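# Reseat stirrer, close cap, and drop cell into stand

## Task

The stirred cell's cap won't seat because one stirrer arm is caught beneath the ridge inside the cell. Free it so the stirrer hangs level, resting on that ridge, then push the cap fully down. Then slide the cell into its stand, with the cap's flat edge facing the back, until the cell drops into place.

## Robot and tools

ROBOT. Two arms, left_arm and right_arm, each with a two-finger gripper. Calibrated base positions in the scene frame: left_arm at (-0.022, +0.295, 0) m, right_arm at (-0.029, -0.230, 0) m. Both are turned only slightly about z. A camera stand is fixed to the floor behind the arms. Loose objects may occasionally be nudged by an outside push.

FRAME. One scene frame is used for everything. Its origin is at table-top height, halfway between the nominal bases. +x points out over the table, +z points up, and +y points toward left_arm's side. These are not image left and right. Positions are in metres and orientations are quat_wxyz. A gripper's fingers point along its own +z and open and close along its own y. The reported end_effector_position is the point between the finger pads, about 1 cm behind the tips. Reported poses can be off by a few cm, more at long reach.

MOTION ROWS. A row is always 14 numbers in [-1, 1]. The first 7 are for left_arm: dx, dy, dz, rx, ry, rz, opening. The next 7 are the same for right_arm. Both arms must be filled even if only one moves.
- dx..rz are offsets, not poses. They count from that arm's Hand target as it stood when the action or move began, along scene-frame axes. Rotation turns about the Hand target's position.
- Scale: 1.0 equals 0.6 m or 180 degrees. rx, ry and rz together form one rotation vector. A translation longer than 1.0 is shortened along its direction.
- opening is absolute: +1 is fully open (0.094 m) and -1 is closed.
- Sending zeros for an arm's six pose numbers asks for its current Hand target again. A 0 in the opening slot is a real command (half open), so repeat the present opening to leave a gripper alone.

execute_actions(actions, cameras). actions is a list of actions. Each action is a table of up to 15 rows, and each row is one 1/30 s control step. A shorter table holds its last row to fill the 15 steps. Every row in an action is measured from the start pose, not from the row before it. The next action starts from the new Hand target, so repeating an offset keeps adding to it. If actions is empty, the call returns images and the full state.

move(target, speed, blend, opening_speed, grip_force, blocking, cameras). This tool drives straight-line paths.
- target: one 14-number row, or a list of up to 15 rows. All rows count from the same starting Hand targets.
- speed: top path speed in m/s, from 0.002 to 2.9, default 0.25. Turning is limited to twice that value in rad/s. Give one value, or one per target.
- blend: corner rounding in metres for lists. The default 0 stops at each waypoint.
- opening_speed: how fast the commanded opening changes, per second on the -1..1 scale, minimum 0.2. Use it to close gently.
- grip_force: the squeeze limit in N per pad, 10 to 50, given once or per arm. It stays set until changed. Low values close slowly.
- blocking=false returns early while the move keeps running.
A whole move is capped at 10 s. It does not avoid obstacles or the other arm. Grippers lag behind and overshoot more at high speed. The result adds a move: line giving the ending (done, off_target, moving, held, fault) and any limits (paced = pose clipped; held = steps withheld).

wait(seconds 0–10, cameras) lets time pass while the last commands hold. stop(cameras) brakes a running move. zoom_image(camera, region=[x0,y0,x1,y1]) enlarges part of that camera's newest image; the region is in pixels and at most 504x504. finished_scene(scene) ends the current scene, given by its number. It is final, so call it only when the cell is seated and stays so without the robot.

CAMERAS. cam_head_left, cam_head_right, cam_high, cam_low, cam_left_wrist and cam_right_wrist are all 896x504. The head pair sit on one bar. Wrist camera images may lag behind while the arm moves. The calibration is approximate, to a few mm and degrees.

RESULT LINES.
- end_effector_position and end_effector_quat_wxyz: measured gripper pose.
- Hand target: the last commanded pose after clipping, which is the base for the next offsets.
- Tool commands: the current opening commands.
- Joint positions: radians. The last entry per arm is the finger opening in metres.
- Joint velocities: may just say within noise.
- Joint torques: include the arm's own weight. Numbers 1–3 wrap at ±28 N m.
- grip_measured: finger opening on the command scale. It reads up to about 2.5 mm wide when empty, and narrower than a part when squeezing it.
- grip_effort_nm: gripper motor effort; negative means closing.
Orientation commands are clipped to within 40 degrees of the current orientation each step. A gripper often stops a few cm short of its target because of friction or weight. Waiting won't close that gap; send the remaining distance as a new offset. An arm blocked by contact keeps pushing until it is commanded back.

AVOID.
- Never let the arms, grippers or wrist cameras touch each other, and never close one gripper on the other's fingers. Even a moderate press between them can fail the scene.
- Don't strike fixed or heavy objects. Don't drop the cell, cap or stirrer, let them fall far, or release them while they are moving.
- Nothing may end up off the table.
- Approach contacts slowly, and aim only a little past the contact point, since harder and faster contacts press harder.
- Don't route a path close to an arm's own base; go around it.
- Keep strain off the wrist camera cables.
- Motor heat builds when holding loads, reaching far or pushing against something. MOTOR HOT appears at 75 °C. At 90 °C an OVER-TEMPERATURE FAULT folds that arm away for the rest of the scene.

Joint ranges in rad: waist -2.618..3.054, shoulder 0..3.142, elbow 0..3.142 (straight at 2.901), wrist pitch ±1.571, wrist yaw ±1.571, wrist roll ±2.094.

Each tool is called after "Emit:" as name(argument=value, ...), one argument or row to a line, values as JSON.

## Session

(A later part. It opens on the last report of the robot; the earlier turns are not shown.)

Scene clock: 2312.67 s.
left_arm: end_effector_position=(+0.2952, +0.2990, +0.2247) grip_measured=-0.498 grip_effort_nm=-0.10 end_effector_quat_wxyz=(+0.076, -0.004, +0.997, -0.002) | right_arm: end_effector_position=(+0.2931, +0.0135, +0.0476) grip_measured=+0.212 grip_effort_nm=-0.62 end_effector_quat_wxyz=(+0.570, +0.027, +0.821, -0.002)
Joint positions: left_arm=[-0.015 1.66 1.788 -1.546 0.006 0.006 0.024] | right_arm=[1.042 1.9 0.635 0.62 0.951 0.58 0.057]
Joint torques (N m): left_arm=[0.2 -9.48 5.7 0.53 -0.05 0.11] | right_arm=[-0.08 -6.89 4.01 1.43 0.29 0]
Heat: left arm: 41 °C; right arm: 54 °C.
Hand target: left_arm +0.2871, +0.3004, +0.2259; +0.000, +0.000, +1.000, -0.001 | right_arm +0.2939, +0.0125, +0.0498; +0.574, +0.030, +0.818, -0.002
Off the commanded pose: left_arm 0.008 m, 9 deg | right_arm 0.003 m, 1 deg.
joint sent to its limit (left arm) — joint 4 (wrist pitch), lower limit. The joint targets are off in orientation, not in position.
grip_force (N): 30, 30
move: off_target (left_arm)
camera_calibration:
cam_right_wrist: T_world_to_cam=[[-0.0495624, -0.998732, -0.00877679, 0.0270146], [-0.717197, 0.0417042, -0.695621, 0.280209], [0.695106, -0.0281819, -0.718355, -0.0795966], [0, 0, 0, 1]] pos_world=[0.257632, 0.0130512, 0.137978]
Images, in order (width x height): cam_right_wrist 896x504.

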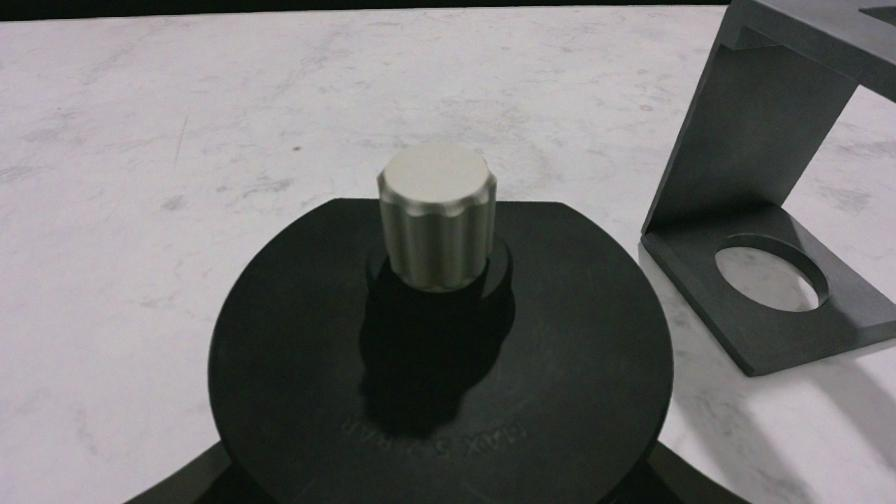

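Emit:
move(
  target=[
    [0,0,0,0,0,0,-0.5, 0,0,0.045,0,0,0,0.0],
    [0,0,0,0,0,0,-0.5, -0.03,-0.12,0.045,0,0,0.045,0.0],
    [0,0,0,0,0,0,-0.5, -0.03,-0.2525,0.045,0,0,0.089,0.0],
  ],
  speed=0.12,
  blend=0.01,
  cameras=["cam_right_wrist","cam_high","cam_low"],
)

Scene clock: 2330.10 s.
left_arm: end_effector_position=(+0.2952, +0.2990, +0.2247) grip_measured=-0.498 grip_effort_nm=-0.10 end_effector_quat_wxyz=(+0.076, -0.004, +0.997, -0.002) | right_arm: end_effector_position=(+0.2680, -0.1411, +0.0558) grip_measured=+0.212 grip_effort_nm=-0.62 end_effector_quat_wxyz=(+0.534, -0.087, +0.838, +0.070)
Joint positions: left_arm=[-0.015 1.66 1.788 -1.546 0.006 0.006 0.024] | right_arm=[0.372 1.273 0.053 0.783 0.102 0.074 0.057]
Joint torques (N m): left_arm=[0.2 -9.5 5.68 0.53 -0.07 0.11] | right_arm=[-0.61 -3.14 4.97 2.35 -0.04 -0.02]
Heat: left arm: 41 °C; right arm: 54 °C.
Hand target: left_arm +0.2871, +0.3004, +0.2259; +0.000, +0.000, +1.000, -0.001 | right_arm +0.2759, -0.1390, +0.0769; +0.569, -0.084, +0.814, +0.078
Off the commanded pose: left_arm 0.008 m, 9 deg | right_arm 0.023 m, 5 deg.
joint sent to its limit (left arm) — joint 4 (wrist pitch), lower limit. The joint targets are off in orientation, not in position.
grip_force (N): 30, 30
move: off_target (left_arm, right_arm)
camera_calibration:
cam_right_wrist: T_world_to_cam=[[0.218877, -0.975745, -0.00382932, -0.197526], [-0.751989, -0.166181, -0.637884, 0.251087], [0.621776, 0.142498, -0.770123, -0.0139498], [0, 0, 0, 1]] pos_world=[0.240723, -0.149021, 0.148665]
Images, in order (width x height): cam_high 896x504, cam_low 896x504, cam_right_wrist 896x504.

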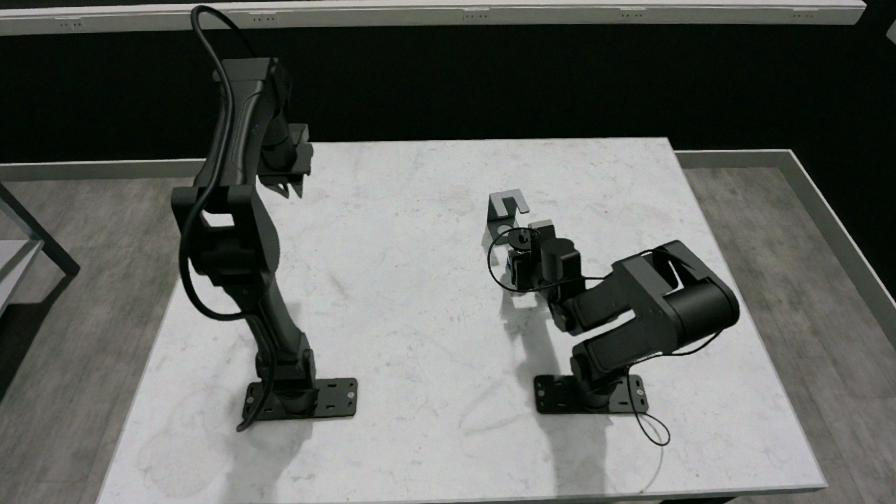

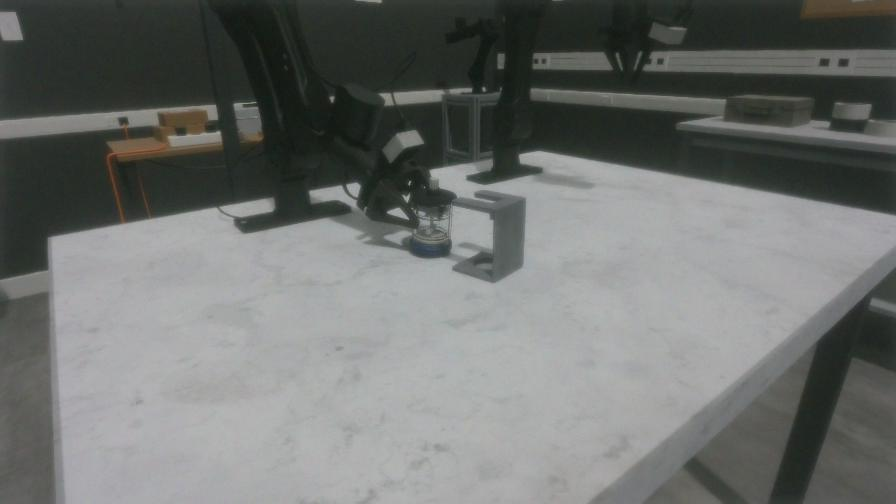

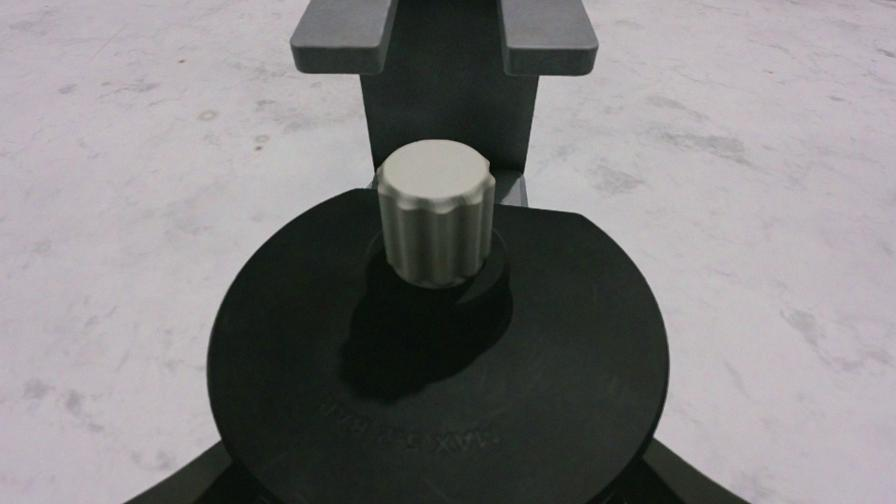

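Emit:
move(
  target=[0,0,0,0,0,0,-0.5, 0.033,0.0075,0.002,0,0,0.05,0.0],
  speed=0.05,
  cameras=["cam_right_wrist","cam_low"],
)

Emit:
zoom_image(
  camera="cam_low",
  region=[410, 170, 530, 290],
)

Scene clock: 2350.53 s.
left_arm: end_effector_position=(+0.2952, +0.2990, +0.2247) grip_measured=-0.498 grip_effort_nm=-0.10 end_effector_quat_wxyz=(+0.076, -0.004, +0.997, -0.002) | right_arm: end_effector_position=(+0.2786, -0.1388, +0.0516) grip_measured=+0.212 grip_effort_nm=-0.62 end_effector_quat_wxyz=(+0.520, -0.142, +0.834, +0.118)
Joint positions: left_arm=[-0.015 1.66 1.788 -1.546 0.006 0.006 0.024] | right_arm=[0.201 1.374 0.096 0.824 -0.195 -0.04 0.057]
Joint torques (N m): left_arm=[0.17 -9.47 5.65 0.53 -0.06 0.11] | right_arm=[-0.61 -2.86 7.38 2.29 -0.27 -0.07]
Heat: left arm: 41 °C; right arm: 59 °C.
Hand target: left_arm +0.2871, +0.3004, +0.2259; +0.000, +0.000, +1.000, -0.001 | right_arm +0.2957, -0.1345, +0.0781; +0.561, -0.148, +0.805, +0.123
Off the commanded pose: left_arm 0.008 m, 9 deg | right_arm 0.032 m, 6 deg.
joint sent to its limit (left arm) — joint 4 (wrist pitch), lower limit. The joint targets are off in orientation, not in position.
grip_force (N): 30, 30
move: off_target (left_arm, right_arm)
camera_calibration:
cam_right_wrist: T_world_to_cam=[[0.357975, -0.933276, -0.0291679, -0.229205], [-0.732498, -0.261317, -0.628618, 0.237581], [0.579051, 0.246395, -0.777167, 0.00246488], [0, 0, 0, 1]] pos_world=[0.25465, -0.152435, 0.144578]
Images, in order (width x height): cam_low 896x504, cam_right_wrist 896x504.

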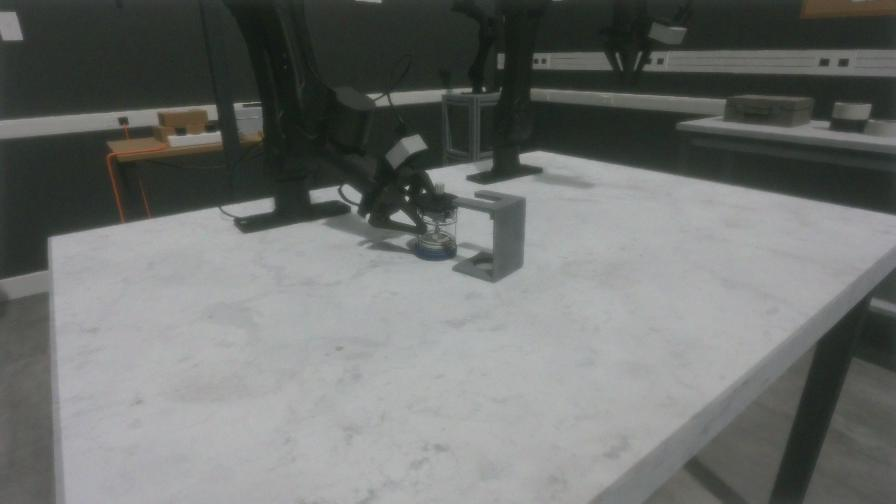

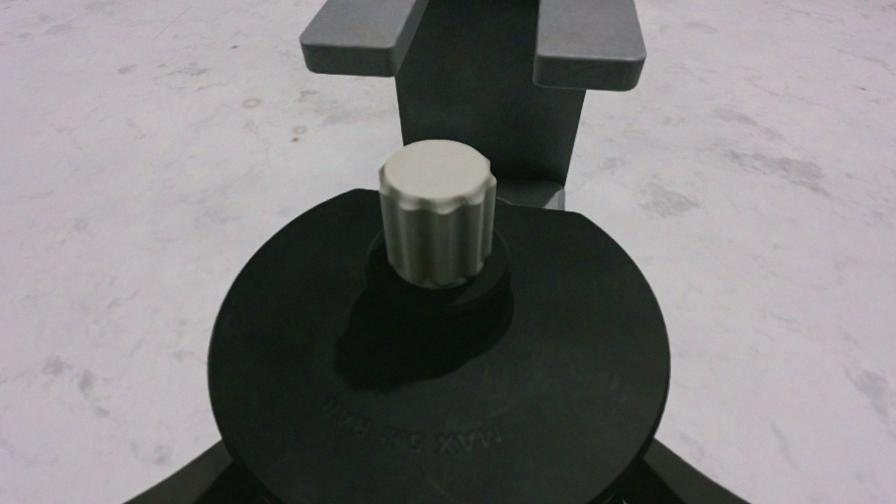

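Scaled by 4.200 from the camera's 896x504 image, which has a finer 1280x720 frame.

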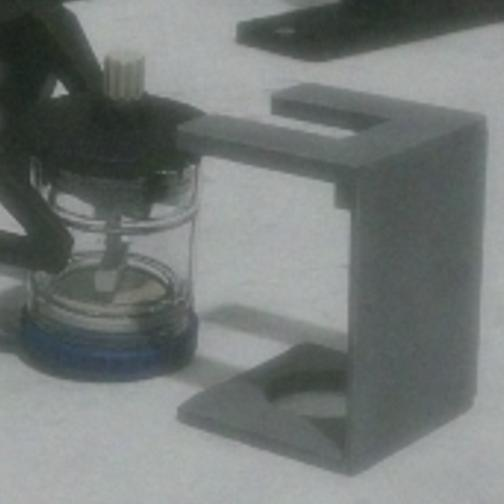

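Emit:
move(
  target=[0,0,0,0,0,0,-0.5, 0.0,0.0,0.011,0.010,-0.026,0.01,0.0],
  speed=0.05,
  cameras=["cam_right_wrist","cam_low"],
)

Emit:
zoom_image(
  camera="cam_low",
  region=[410, 170, 530, 290],
)

Scene clock: 2371.83 s.
left_arm: end_effector_position=(+0.2952, +0.2990, +0.2247) grip_measured=-0.498 grip_effort_nm=-0.10 end_effector_quat_wxyz=(+0.076, -0.004, +0.997, -0.002) | right_arm: end_effector_position=(+0.2921, -0.1355, +0.0685) grip_measured=+0.212 grip_effort_nm=-0.62 end_effector_quat_wxyz=(+0.565, -0.151, +0.800, +0.135)
Joint positions: left_arm=[-0.015 1.66 1.788 -1.546 0.006 0.006 0.024] | right_arm=[0.165 1.494 0.096 1.056 -0.266 -0.046 0.057]
Joint torques (N m): left_arm=[0.16 -9.5 5.64 0.53 -0.04 0.1] | right_arm=[-0.75 -3.43 3.67 2.36 -0.19 0]
Heat: left arm: 41 °C; right arm: 61 °C.
Hand target: left_arm +0.2871, +0.3004, +0.2259; +0.000, +0.000, +1.000, -0.001 | right_arm +0.2958, -0.1345, +0.0847; +0.593, -0.156, +0.777, +0.138
Off the commanded pose: left_arm 0.008 m, 9 deg | right_arm 0.017 m, 4 deg.
joint sent to its limit (left arm) — joint 4 (wrist pitch), lower limit. The joint targets are off in orientation, not in position.
grip_force (N): 30, 30
move: off_target (left_arm, right_arm)
camera_calibration:
cam_right_wrist: T_world_to_cam=[[0.391421, -0.91985, -0.0257937, -0.238694], [-0.651306, -0.257129, -0.713922, 0.241716], [0.650069, 0.296244, -0.699749, -0.0123181], [0, 0, 0, 1]] pos_world=[0.258868, -0.153761, 0.15779]
Images, in order (width x height): cam_low 896x504, cam_right_wrist 896x504.

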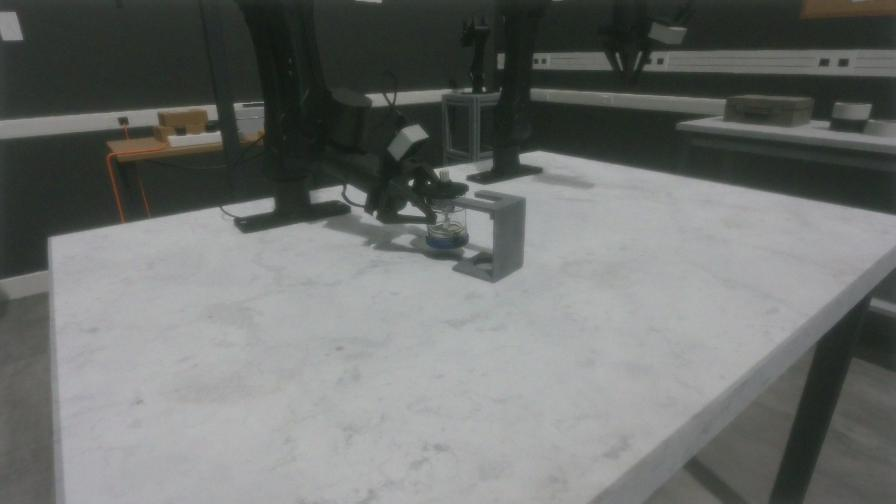

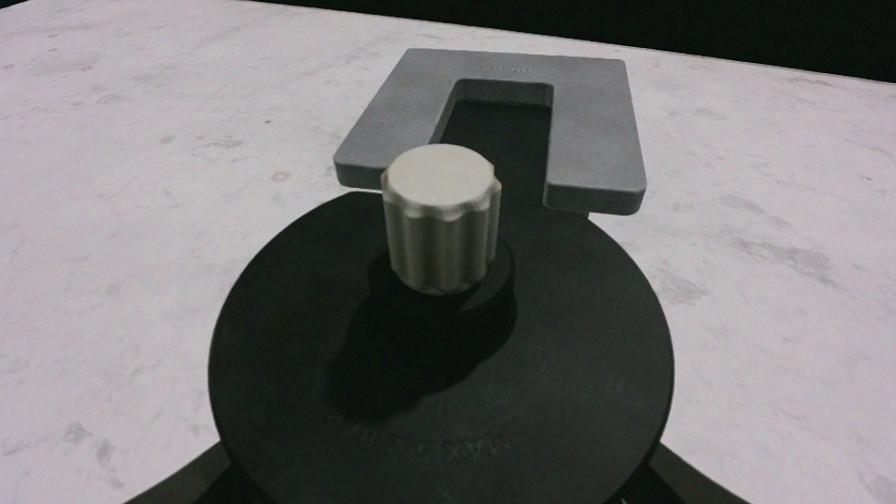

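Scaled by 4.200 from the camera's 896x504 image, which has a finer 1280x720 frame.

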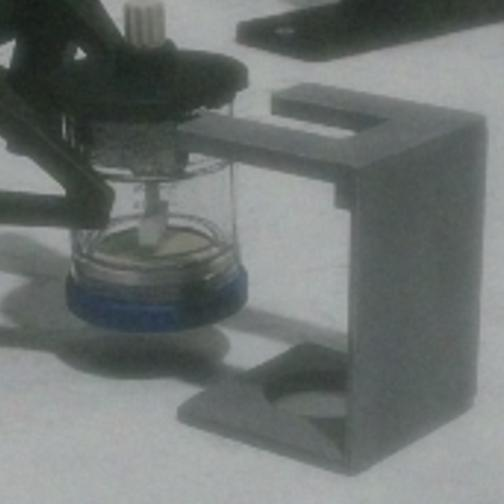

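Emit:
move(
  target=[
    [0,0,0,0,0,0,-0.5, -0.02,-0.0042,0.0,0,0,0,0.0],
    [0,0,0,0,0,0,-0.5, -0.02,-0.0042,-0.013,0,0.004,0,0.0],
  ],
  speed=0.05,
  cameras=["cam_right_wrist","cam_low"],
)

Emit:
zoom_image(
  camera="cam_low",
  region=[410, 170, 530, 290],
)

Scene clock: 2381.37 s.
left_arm: end_effector_position=(+0.2952, +0.2990, +0.2247) grip_measured=-0.498 grip_effort_nm=-0.10 end_effector_quat_wxyz=(+0.076, -0.004, +0.997, -0.002) | right_arm: end_effector_position=(+0.2797, -0.1379, +0.0606) grip_measured=+0.212 grip_effort_nm=-0.62 end_effector_quat_wxyz=(+0.560, -0.150, +0.803, +0.137)
Joint positions: left_arm=[-0.015 1.66 1.788 -1.546 0.006 0.006 0.024] | right_arm=[0.16 1.499 0.046 1.097 -0.273 -0.046 0.057]
Joint torques (N m): left_arm=[0.2 -9.47 5.72 0.53 -0.06 0.11] | right_arm=[-0.69 -3.18 3.54 2.42 -0.22 0.01]
Heat: left arm: 41 °C; right arm: 60 °C.
Hand target: left_arm +0.2871, +0.3004, +0.2259; +0.000, +0.000, +1.000, -0.001 | right_arm +0.2837, -0.1371, +0.0769; +0.589, -0.155, +0.781, +0.139
Off the commanded pose: left_arm 0.008 m, 9 deg | right_arm 0.017 m, 4 deg.
joint sent to its limit (left arm) — joint 4 (wrist pitch), lower limit. The joint targets are off in orientation, not in position.
grip_force (N): 30, 30
move: off_target (left_arm, right_arm)
camera_calibration:
cam_right_wrist: T_world_to_cam=[[0.391743, -0.91954, -0.0313568, -0.23587], [-0.660449, -0.25731, -0.705407, 0.229346], [0.640582, 0.297048, -0.708109, -0.00578195], [0, 0, 0, 1]] pos_world=[0.247576, -0.156162, 0.150292]
Images, in order (width x height): cam_low 896x504, cam_right_wrist 896x504.

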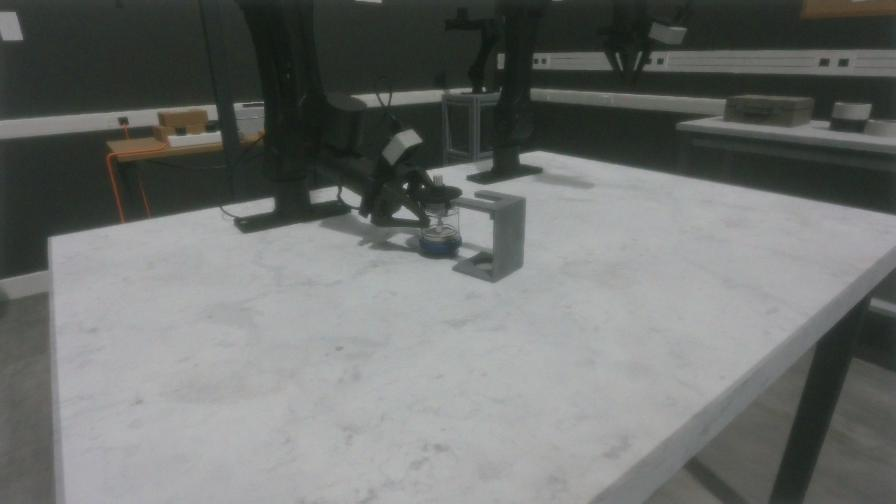

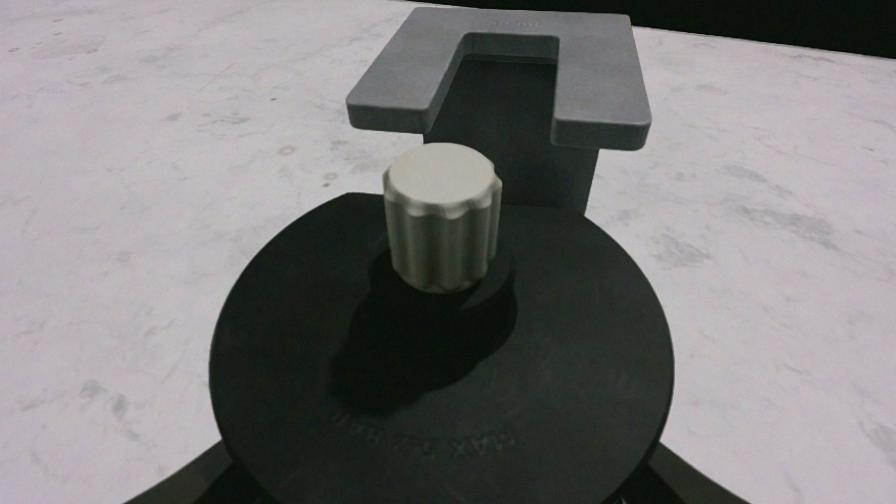

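Scaled by 4.200 from the camera's 896x504 image, which has a finer 1280x720 frame.

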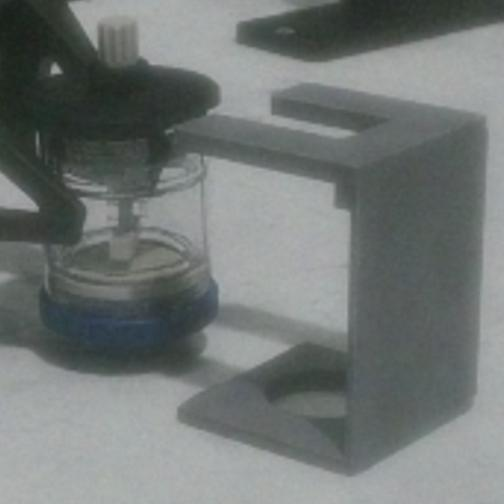

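Emit:
move(
  target=[0,0,0,0,0,0,-0.5, 0.029,0.0045,-0.003,0,0,-0.004,0.0],
  speed=0.03,
  cameras=["cam_right_wrist","cam_low"],
)

Emit:
zoom_image(
  camera="cam_low",
  region=[410, 170, 530, 290],
)

Scene clock: 2399.13 s.
left_arm: end_effector_position=(+0.2952, +0.2990, +0.2247) grip_measured=-0.498 grip_effort_nm=-0.10 end_effector_quat_wxyz=(+0.076, -0.004, +0.997, -0.002) | right_arm: end_effector_position=(+0.2858, -0.1378, +0.0500) grip_measured=+0.212 grip_effort_nm=-0.62 end_effector_quat_wxyz=(+0.549, -0.148, +0.811, +0.135)
Joint positions: left_arm=[-0.015 1.66 1.788 -1.546 0.006 0.006 0.024] | right_arm=[0.16 1.586 0.071 1.132 -0.269 -0.046 0.057]
Joint torques (N m): left_arm=[0.2 -9.5 5.67 0.54 -0.05 0.11] | right_arm=[0.4 -3.41 5.83 2.37 -0.02 0.07]
Heat: left arm: 41 °C; right arm: 61 °C.
Hand target: left_arm +0.2871, +0.3004, +0.2259; +0.000, +0.000, +1.000, -0.001 | right_arm +0.3011, -0.1344, +0.0750; +0.589, -0.150, +0.782, +0.135
Off the commanded pose: left_arm 0.008 m, 9 deg | right_arm 0.030 m, 6 deg.
joint sent to its limit (left arm) — joint 4 (wrist pitch), lower limit. The joint targets are off in orientation, not in position.
grip_force (N): 30, 30
move: off_target (left_arm, right_arm)
camera_calibration:
cam_right_wrist: T_world_to_cam=[[0.387245, -0.921233, -0.037024, -0.237137], [-0.679985, -0.258255, -0.68624, 0.230472], [0.622626, 0.290918, -0.726432, -0.0119592], [0, 0, 0, 1]] pos_world=[0.255994, -0.155458, 0.140692]
Images, in order (width x height): cam_low 896x504, cam_right_wrist 896x504.

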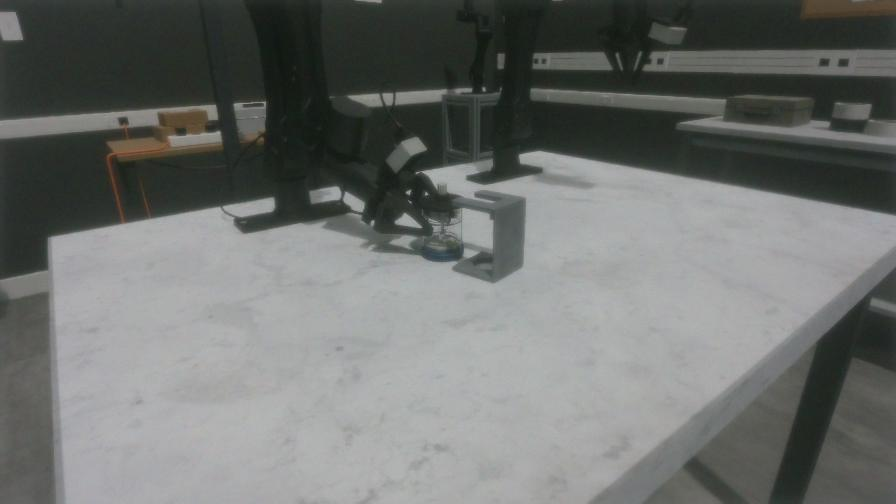

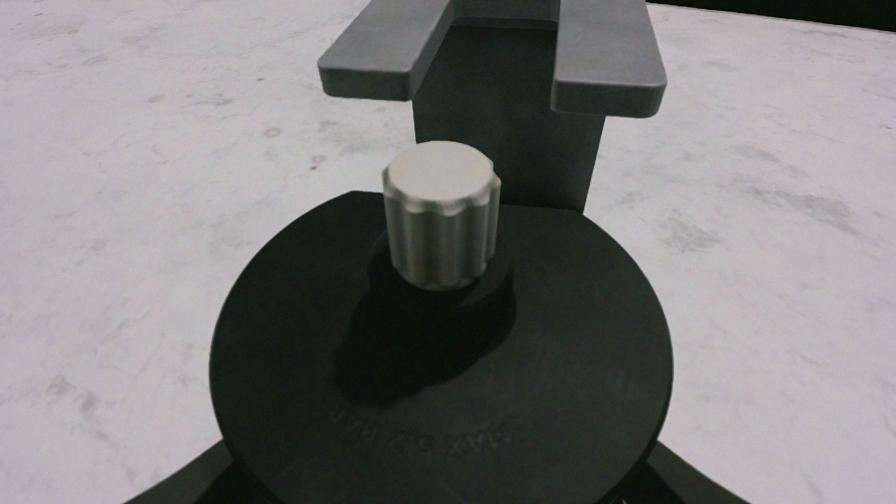

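Scaled by 4.200 from the camera's 896x504 image, which has a finer 1280x720 frame.

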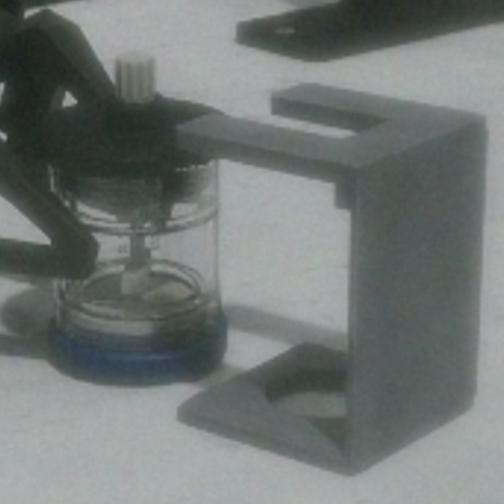

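Emit:
move(
  target=[0,0,0,0,0,0,-0.5, -0.003,-0.0,0.009,0,0,0,0.0],
  speed=0.03,
)

Scene clock: 2404.80 s.
left_arm: end_effector_position=(+0.2952, +0.2990, +0.2247) grip_measured=-0.498 grip_effort_nm=-0.10 end_effector_quat_wxyz=(+0.076, -0.004, +0.997, -0.002) | right_arm: end_effector_position=(+0.2844, -0.1382, +0.0509) grip_measured=+0.212 grip_effort_nm=-0.62 end_effector_quat_wxyz=(+0.546, -0.148, +0.813, +0.135)
Joint positions: left_arm=[-0.015 1.66 1.788 -1.546 0.006 0.006 0.024] | right_arm=[0.16 1.553 0.071 1.092 -0.267 -0.045 0.057]
Joint torques (N m): left_arm=[0.18 -9.46 5.71 0.53 -0.05 0.1] | right_arm=[0.68 -5.46 5.96 2.21 -0.04 0.09]
Heat: left arm: 41 °C; right arm: 61 °C.
Hand target: left_arm +0.2871, +0.3004, +0.2259; +0.000, +0.000, +1.000, -0.001 | right_arm +0.2993, -0.1344, +0.0804; +0.589, -0.150, +0.782, +0.135
Off the commanded pose: left_arm 0.008 m, 9 deg | right_arm 0.033 m, 6 deg.
joint sent to its limit (left arm) — joint 4 (wrist pitch), lower limit. The joint targets are off in orientation, not in position.
grip_force (N): 30, 30
move: off_target (left_arm, right_arm)

Emit:
move(
  target=[0,0,0,0,0,0,-0.5, 0.0,0.0,0.007,0,0,0,0.0],
  speed=0.03,
)

Scene clock: 2410.27 s.
left_arm: end_effector_position=(+0.2952, +0.2990, +0.2247) grip_measured=-0.498 grip_effort_nm=-0.10 end_effector_quat_wxyz=(+0.076, -0.004, +0.997, -0.002) | right_arm: end_effector_position=(+0.2828, -0.1384, +0.0532) grip_measured=+0.212 grip_effort_nm=-0.62 end_effector_quat_wxyz=(+0.544, -0.147, +0.815, +0.135)
Joint positions: left_arm=[-0.015 1.66 1.788 -1.546 0.006 0.006 0.024] | right_arm=[0.16 1.508 0.071 1.041 -0.267 -0.045 0.057]
Joint torques (N m): left_arm=[0.16 -9.46 5.71 0.54 -0.06 0.1] | right_arm=[0.47 -5.29 6.63 2.24 -0.06 0.09]
Heat: left arm: 41 °C; right arm: 61 °C.
Hand target: left_arm +0.2871, +0.3004, +0.2259; +0.000, +0.000, +1.000, -0.001 | right_arm +0.2993, -0.1344, +0.0846; +0.589, -0.150, +0.782, +0.135
Off the commanded pose: left_arm 0.008 m, 9 deg | right_arm 0.036 m, 6 deg.
joint sent to its limit (left arm) — joint 4 (wrist pitch), lower limit. The joint targets are off in orientation, not in position.
grip_force (N): 30, 30
move: off_target (left_arm, right_arm)

Emit:
move(
  target=[0,0,0,0,0,0,-0.5, 0.012,0.002,0.003,0,0,0,0.0],
  speed=0.03,
)

Scene clock: 2419.13 s.
left_arm: end_effector_position=(+0.2952, +0.2990, +0.2247) grip_measured=-0.498 grip_effort_nm=-0.10 end_effector_quat_wxyz=(+0.076, -0.004, +0.997, -0.002) | right_arm: end_effector_position=(+0.2916, -0.1374, +0.0605) grip_measured=+0.212 grip_effort_nm=-0.62 end_effector_quat_wxyz=(+0.551, -0.148, +0.810, +0.135)
Joint positions: left_arm=[-0.015 1.66 1.788 -1.546 0.006 0.006 0.024] | right_arm=[0.16 1.505 0.103 1.024 -0.266 -0.045 0.057]
Joint torques (N m): left_arm=[0.2 -9.5 5.7 0.53 -0.06 0.11] | right_arm=[0.64 -3.97 6.71 2.27 -0.02 0.06]
Heat: left arm: 41 °C; right arm: 60 °C.
Hand target: left_arm +0.2871, +0.3004, +0.2259; +0.000, +0.000, +1.000, -0.001 | right_arm +0.3065, -0.1332, +0.0864; +0.589, -0.150, +0.782, +0.135
Off the commanded pose: left_arm 0.008 m, 9 deg | right_arm 0.030 m, 5 deg.
joint sent to its limit (left arm) — joint 4 (wrist pitch), lower limit. The joint targets are off in orientation, not in position.
grip_force (N): 30, 30
move: off_target (left_arm, right_arm)

Emit:
move(
  target=[0,0,0,0,0,0,-0.5, 0.010,0.002,-0.003,0,0,0,0.0],
  speed=0.03,
  cameras=["cam_right_wrist","cam_low"],
)

Emit:
zoom_image(
  camera="cam_low",
  region=[410, 170, 530, 290],
)

Scene clock: 2429.83 s.
left_arm: end_effector_position=(+0.2952, +0.2990, +0.2247) grip_measured=-0.498 grip_effort_nm=-0.10 end_effector_quat_wxyz=(+0.076, -0.004, +0.997, -0.002) | right_arm: end_effector_position=(+0.2963, -0.1370, +0.0575) grip_measured=+0.212 grip_effort_nm=-0.62 end_effector_quat_wxyz=(+0.547, -0.147, +0.813, +0.134)
Joint positions: left_arm=[-0.015 1.66 1.788 -1.546 0.006 0.006 0.024] | right_arm=[0.16 1.536 0.122 1.027 -0.265 -0.045 0.057]
Joint torques (N m): left_arm=[0.21 -9.5 5.68 0.53 -0.06 0.11] | right_arm=[0.84 -3.66 6.78 2.38 -0.05 0.11]
Heat: left arm: 41 °C; right arm: 61 °C.
Hand target: left_arm +0.2871, +0.3004, +0.2259; +0.000, +0.000, +1.000, -0.001 | right_arm +0.3125, -0.1320, +0.0845; +0.589, -0.150, +0.782, +0.135
Off the commanded pose: left_arm 0.008 m, 9 deg | right_arm 0.032 m, 6 deg.
joint sent to its limit (left arm) — joint 4 (wrist pitch), lower limit. The joint targets are off in orientation, not in position.
grip_force (N): 30, 30
move: off_target (left_arm, right_arm)
camera_calibration:
cam_right_wrist: T_world_to_cam=[[0.383507, -0.92278, -0.037417, -0.2393], [-0.683907, -0.256539, -0.682978, 0.244121], [0.620639, 0.287517, -0.72948, -0.0130004], [0, 0, 0, 1]] pos_world=[0.266798, -0.154457, 0.148292]
Images, in order (width x height): cam_low 896x504, cam_right_wrist 896x504.

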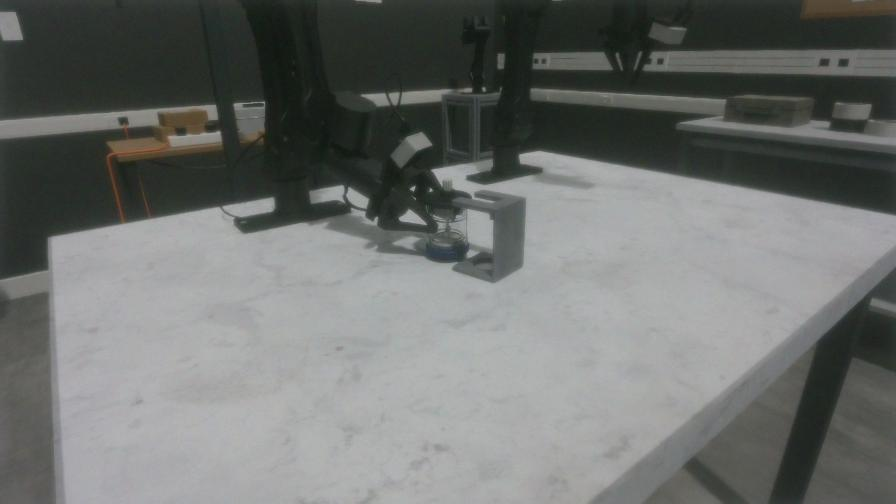

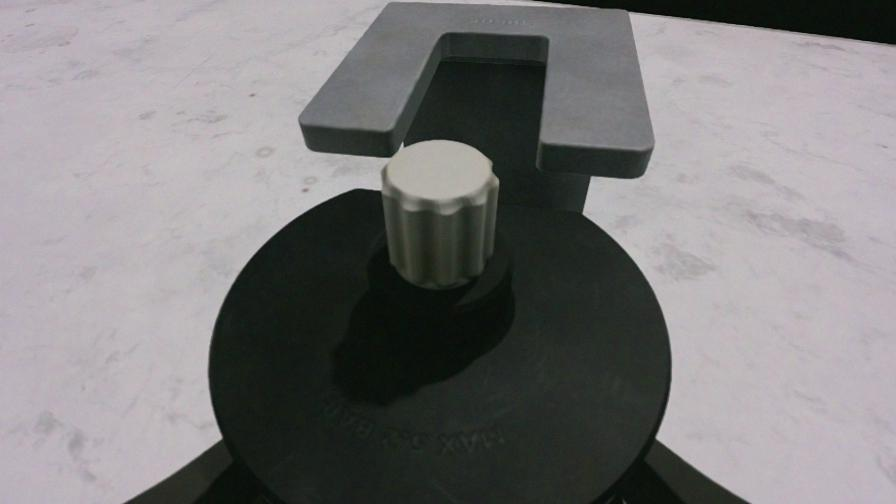

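Scaled by 4.200 from the camera's 896x504 image, which has a finer 1280x720 frame.

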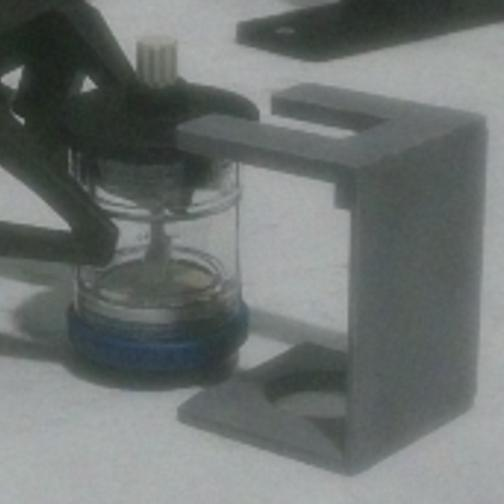

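Emit:
move(
  target=[0,0,0,0,0,0,-0.5, 0.014,0.0029,0.0015,0,0,0,0.0],
  speed=0.03,
  cameras=["cam_right_wrist","cam_low"],
)

Emit:
zoom_image(
  camera="cam_low",
  region=[410, 170, 530, 290],
)

Scene clock: 2441.00 s.
left_arm: end_effector_position=(+0.2952, +0.2990, +0.2247) grip_measured=-0.498 grip_effort_nm=-0.10 end_effector_quat_wxyz=(+0.076, -0.004, +0.997, -0.002) | right_arm: end_effector_position=(+0.3050, -0.1347, +0.0595) grip_measured=+0.212 grip_effort_nm=-0.62 end_effector_quat_wxyz=(+0.550, -0.148, +0.811, +0.135)
Joint positions: left_arm=[-0.015 1.66 1.788 -1.546 0.006 0.006 0.024] | right_arm=[0.164 1.564 0.155 1.027 -0.263 -0.044 0.057]
Joint torques (N m): left_arm=[0.24 -9.55 5.71 0.54 -0.05 0.09] | right_arm=[0.77 -3.92 6.78 2.34 0 0.04]
Heat: left arm: 41 °C; right arm: 63 °C.
Hand target: left_arm +0.2871, +0.3004, +0.2259; +0.000, +0.000, +1.000, -0.001 | right_arm +0.3209, -0.1302, +0.0855; +0.589, -0.151, +0.782, +0.135
Off the commanded pose: left_arm 0.008 m, 9 deg | right_arm 0.031 m, 6 deg.
joint sent to its limit (left arm) — joint 4 (wrist pitch), lower limit. The joint targets are off in orientation, not in position.
grip_force (N): 30, 30
move: off_target (left_arm, right_arm)
camera_calibration:
cam_right_wrist: T_world_to_cam=[[0.385712, -0.92192, -0.035905, -0.24118], [-0.679381, -0.257478, -0.687129, 0.250797], [0.624233, 0.289427, -0.725648, -0.0187124], [0, 0, 0, 1]] pos_world=[0.275094, -0.152358, 0.150092]
Images, in order (width x height): cam_low 896x504, cam_right_wrist 896x504.

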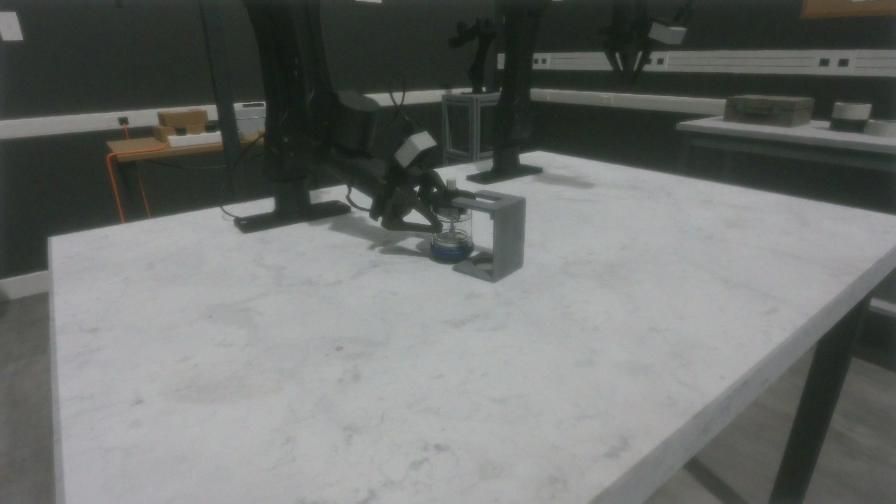

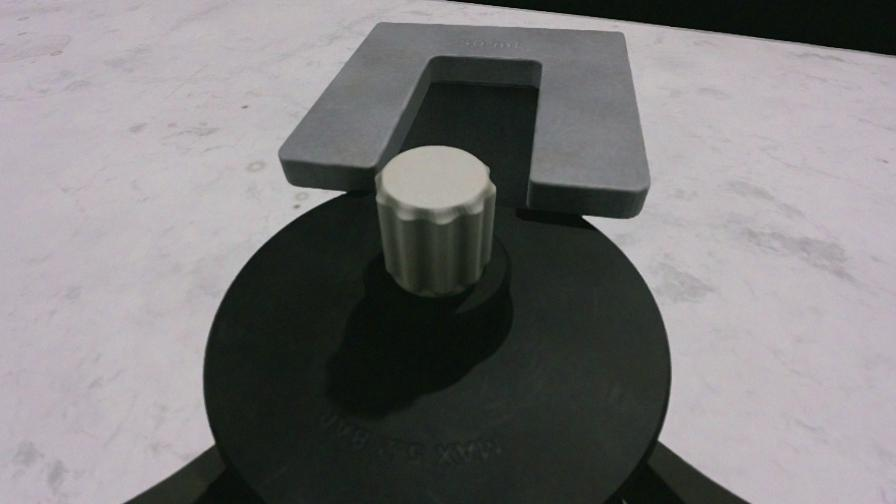

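Scaled by 4.200 from the camera's 896x504 image, which has a finer 1280x720 frame.

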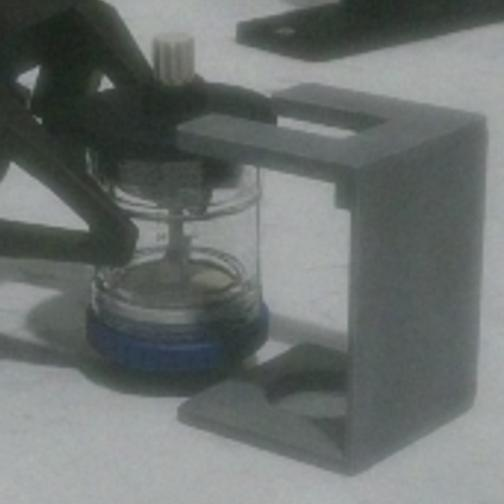

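Emit:
move(
  target=[0,0,0,0,0,0,-0.5, 0.0,0.006,-0.0015,0,0,-0.01,0.0],
  speed=0.03,
  cameras=["cam_right_wrist"],
)

Scene clock: 2461.53 s.
left_arm: end_effector_position=(+0.2952, +0.2990, +0.2247) grip_measured=-0.498 grip_effort_nm=-0.10 end_effector_quat_wxyz=(+0.076, -0.004, +0.997, -0.002) | right_arm: end_effector_position=(+0.3057, -0.1313, +0.0583) grip_measured=+0.212 grip_effort_nm=-0.62 end_effector_quat_wxyz=(+0.551, -0.138, +0.814, +0.124)
Joint positions: left_arm=[-0.015 1.66 1.788 -1.546 0.006 0.006 0.024] | right_arm=[0.21 1.571 0.155 1.037 -0.19 -0.022 0.057]
Joint torques (N m): left_arm=[0.18 -9.5 5.68 0.54 -0.05 0.11] | right_arm=[0.72 -3.89 6.34 2.4 -0.03 0.08]
Heat: left arm: 41 °C; right arm: 64 °C.
Hand target: left_arm +0.2871, +0.3004, +0.2259; +0.000, +0.000, +1.000, -0.001 | right_arm +0.3209, -0.1266, +0.0846; +0.591, -0.138, +0.784, +0.126
Off the commanded pose: left_arm 0.008 m, 9 deg | right_arm 0.031 m, 6 deg.
joint sent to its limit (left arm) — joint 4 (wrist pitch), lower limit. The joint targets are off in orientation, not in position.
grip_force (N): 30, 30
move: off_target (left_arm, right_arm)
camera_calibration:
cam_right_wrist: T_world_to_cam=[[0.358664, -0.932992, -0.0297561, -0.23195], [-0.687665, -0.242529, -0.684321, 0.255722], [0.63125, 0.265904, -0.728573, -0.0260869], [0, 0, 0, 1]] pos_world=[0.27551, -0.147451, 0.149088]
Images, in order (width x height): cam_right_wrist 896x504.

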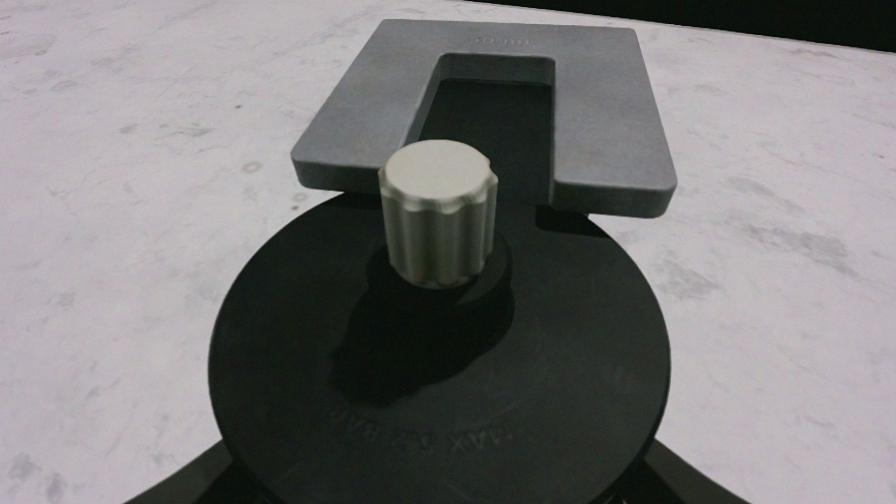

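Emit:
move(
  target=[0,0,0,0,0,0,-0.5, 0.014,0.001,-0.0005,0,0,0.0,0.0],
  speed=0.03,
  cameras=["cam_right_wrist","cam_low"],
)

Emit:
zoom_image(
  camera="cam_low",
  region=[410, 170, 530, 290],
)

Scene clock: 2473.53 s.
left_arm: end_effector_position=(+0.2952, +0.2990, +0.2247) grip_measured=-0.498 grip_effort_nm=-0.10 end_effector_quat_wxyz=(+0.076, -0.004, +0.997, -0.002) | right_arm: end_effector_position=(+0.3128, -0.1302, +0.0569) grip_measured=+0.212 grip_effort_nm=-0.62 end_effector_quat_wxyz=(+0.549, -0.138, +0.815, +0.124)
Joint positions: left_arm=[-0.015 1.66 1.788 -1.546 0.006 0.006 0.024] | right_arm=[0.21 1.603 0.183 1.038 -0.19 -0.022 0.057]
Joint torques (N m): left_arm=[0.17 -9.48 5.72 0.53 -0.05 0.1] | right_arm=[0.05 -4.14 6.72 2.38 -0.04 0.05]
Heat: left arm: 41 °C; right arm: 62 °C.
Hand target: left_arm +0.2871, +0.3004, +0.2259; +0.000, +0.000, +1.000, -0.001 | right_arm +0.3293, -0.1261, +0.0843; +0.591, -0.138, +0.784, +0.126
Off the commanded pose: left_arm 0.008 m, 9 deg | right_arm 0.032 m, 6 deg.
joint sent to its limit (left arm) — joint 4 (wrist pitch), lower limit. The joint targets are off in orientation, not in position.
grip_force (N): 30, 30
move: off_target (left_arm, right_arm)
camera_calibration:
cam_right_wrist: T_world_to_cam=[[0.357794, -0.933302, -0.0305163, -0.233117], [-0.690268, -0.242331, -0.681767, 0.260626], [0.628899, 0.264996, -0.730933, -0.0311714], [0, 0, 0, 1]] pos_world=[0.282913, -0.14615, 0.147788]
Images, in order (width x height): cam_low 896x504, cam_right_wrist 896x504.

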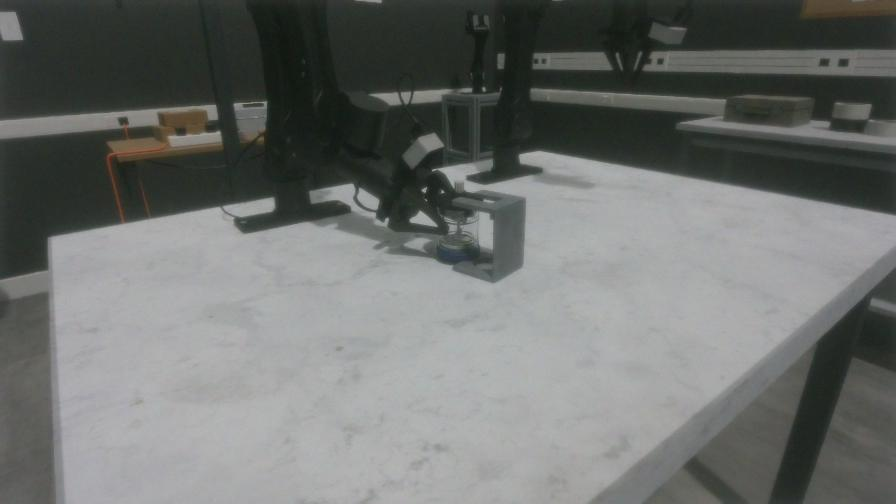

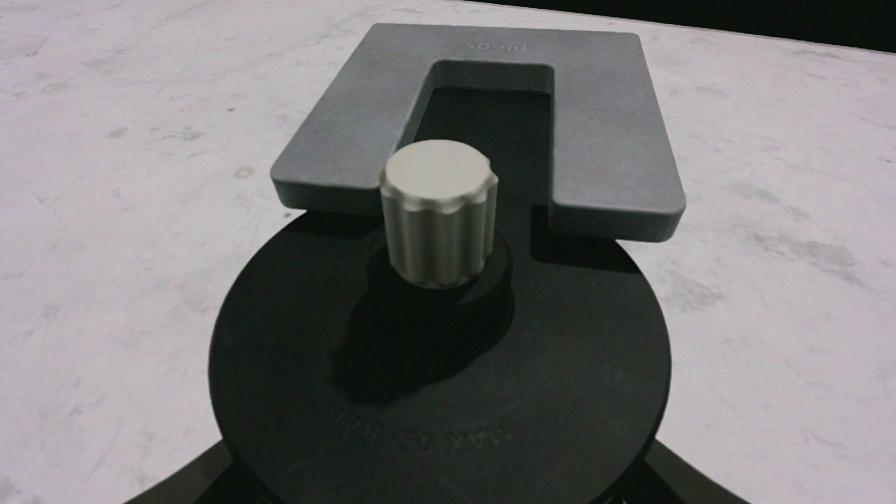

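Scaled by 4.200 from the camera's 896x504 image, which has a finer 1280x720 frame.

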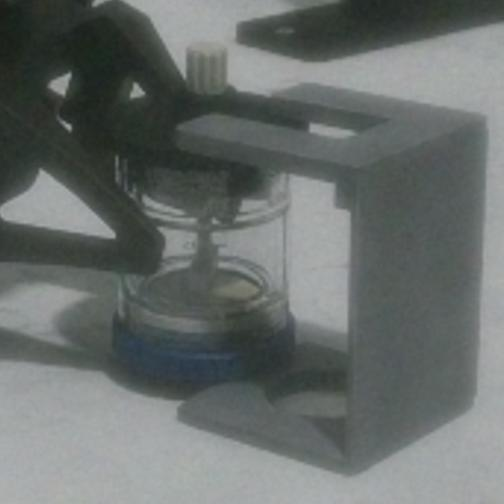

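Emit:
move(
  target=[0,0,0,0,0,0,-0.5, 0.0,-0.009,0.002,0,0,0.0,0.0],
  speed=0.03,
  cameras=["cam_right_wrist"],
)

Scene clock: 2486.03 s.
left_arm: end_effector_position=(+0.2952, +0.2990, +0.2247) grip_measured=-0.498 grip_effort_nm=-0.10 end_effector_quat_wxyz=(+0.076, -0.004, +0.997, -0.002) | right_arm: end_effector_position=(+0.3141, -0.1347, +0.0571) grip_measured=+0.212 grip_effort_nm=-0.62 end_effector_quat_wxyz=(+0.550, -0.133, +0.816, +0.122)
Joint positions: left_arm=[-0.015 1.66 1.788 -1.546 0.006 0.006 0.024] | right_arm=[0.194 1.603 0.183 1.038 -0.197 -0.022 0.057]
Joint torques (N m): left_arm=[0.14 -9.44 5.7 0.53 -0.06 0.09] | right_arm=[-0.53 -4.98 6.54 2.28 -0.17 0.01]
Heat: left arm: 41 °C; right arm: 60 °C.
Hand target: left_arm +0.2871, +0.3004, +0.2259; +0.000, +0.000, +1.000, -0.001 | right_arm +0.3293, -0.1315, +0.0855; +0.591, -0.138, +0.784, +0.126
Off the commanded pose: left_arm 0.008 m, 9 deg | right_arm 0.032 m, 6 deg.
joint sent to its limit (left arm) — joint 4 (wrist pitch), lower limit. The joint targets are off in orientation, not in position.
grip_force (N): 30, 30
move: off_target (left_arm, right_arm)
camera_calibration:
cam_right_wrist: T_world_to_cam=[[0.348373, -0.936771, -0.0331171, -0.235134], [-0.692709, -0.233486, -0.682377, 0.262483], [0.631498, 0.260662, -0.73025, -0.0319558], [0, 0, 0, 1]] pos_world=[0.283918, -0.150651, 0.147989]
Images, in order (width x height): cam_right_wrist 896x504.

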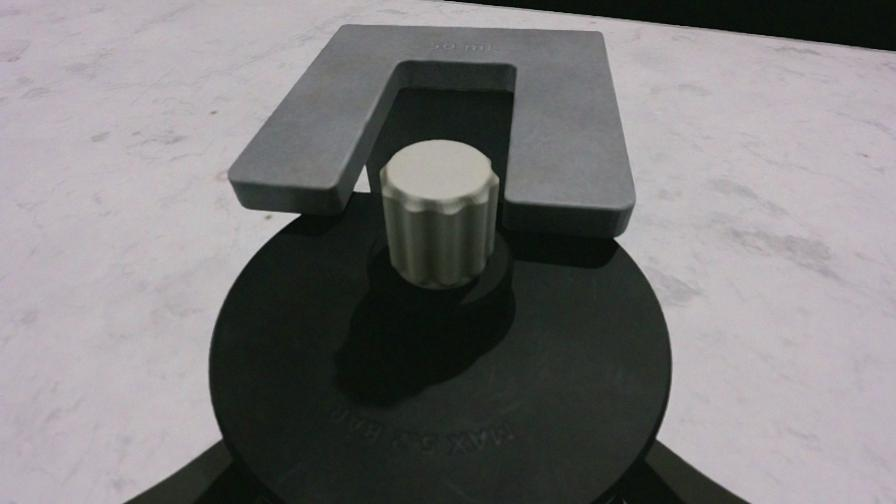

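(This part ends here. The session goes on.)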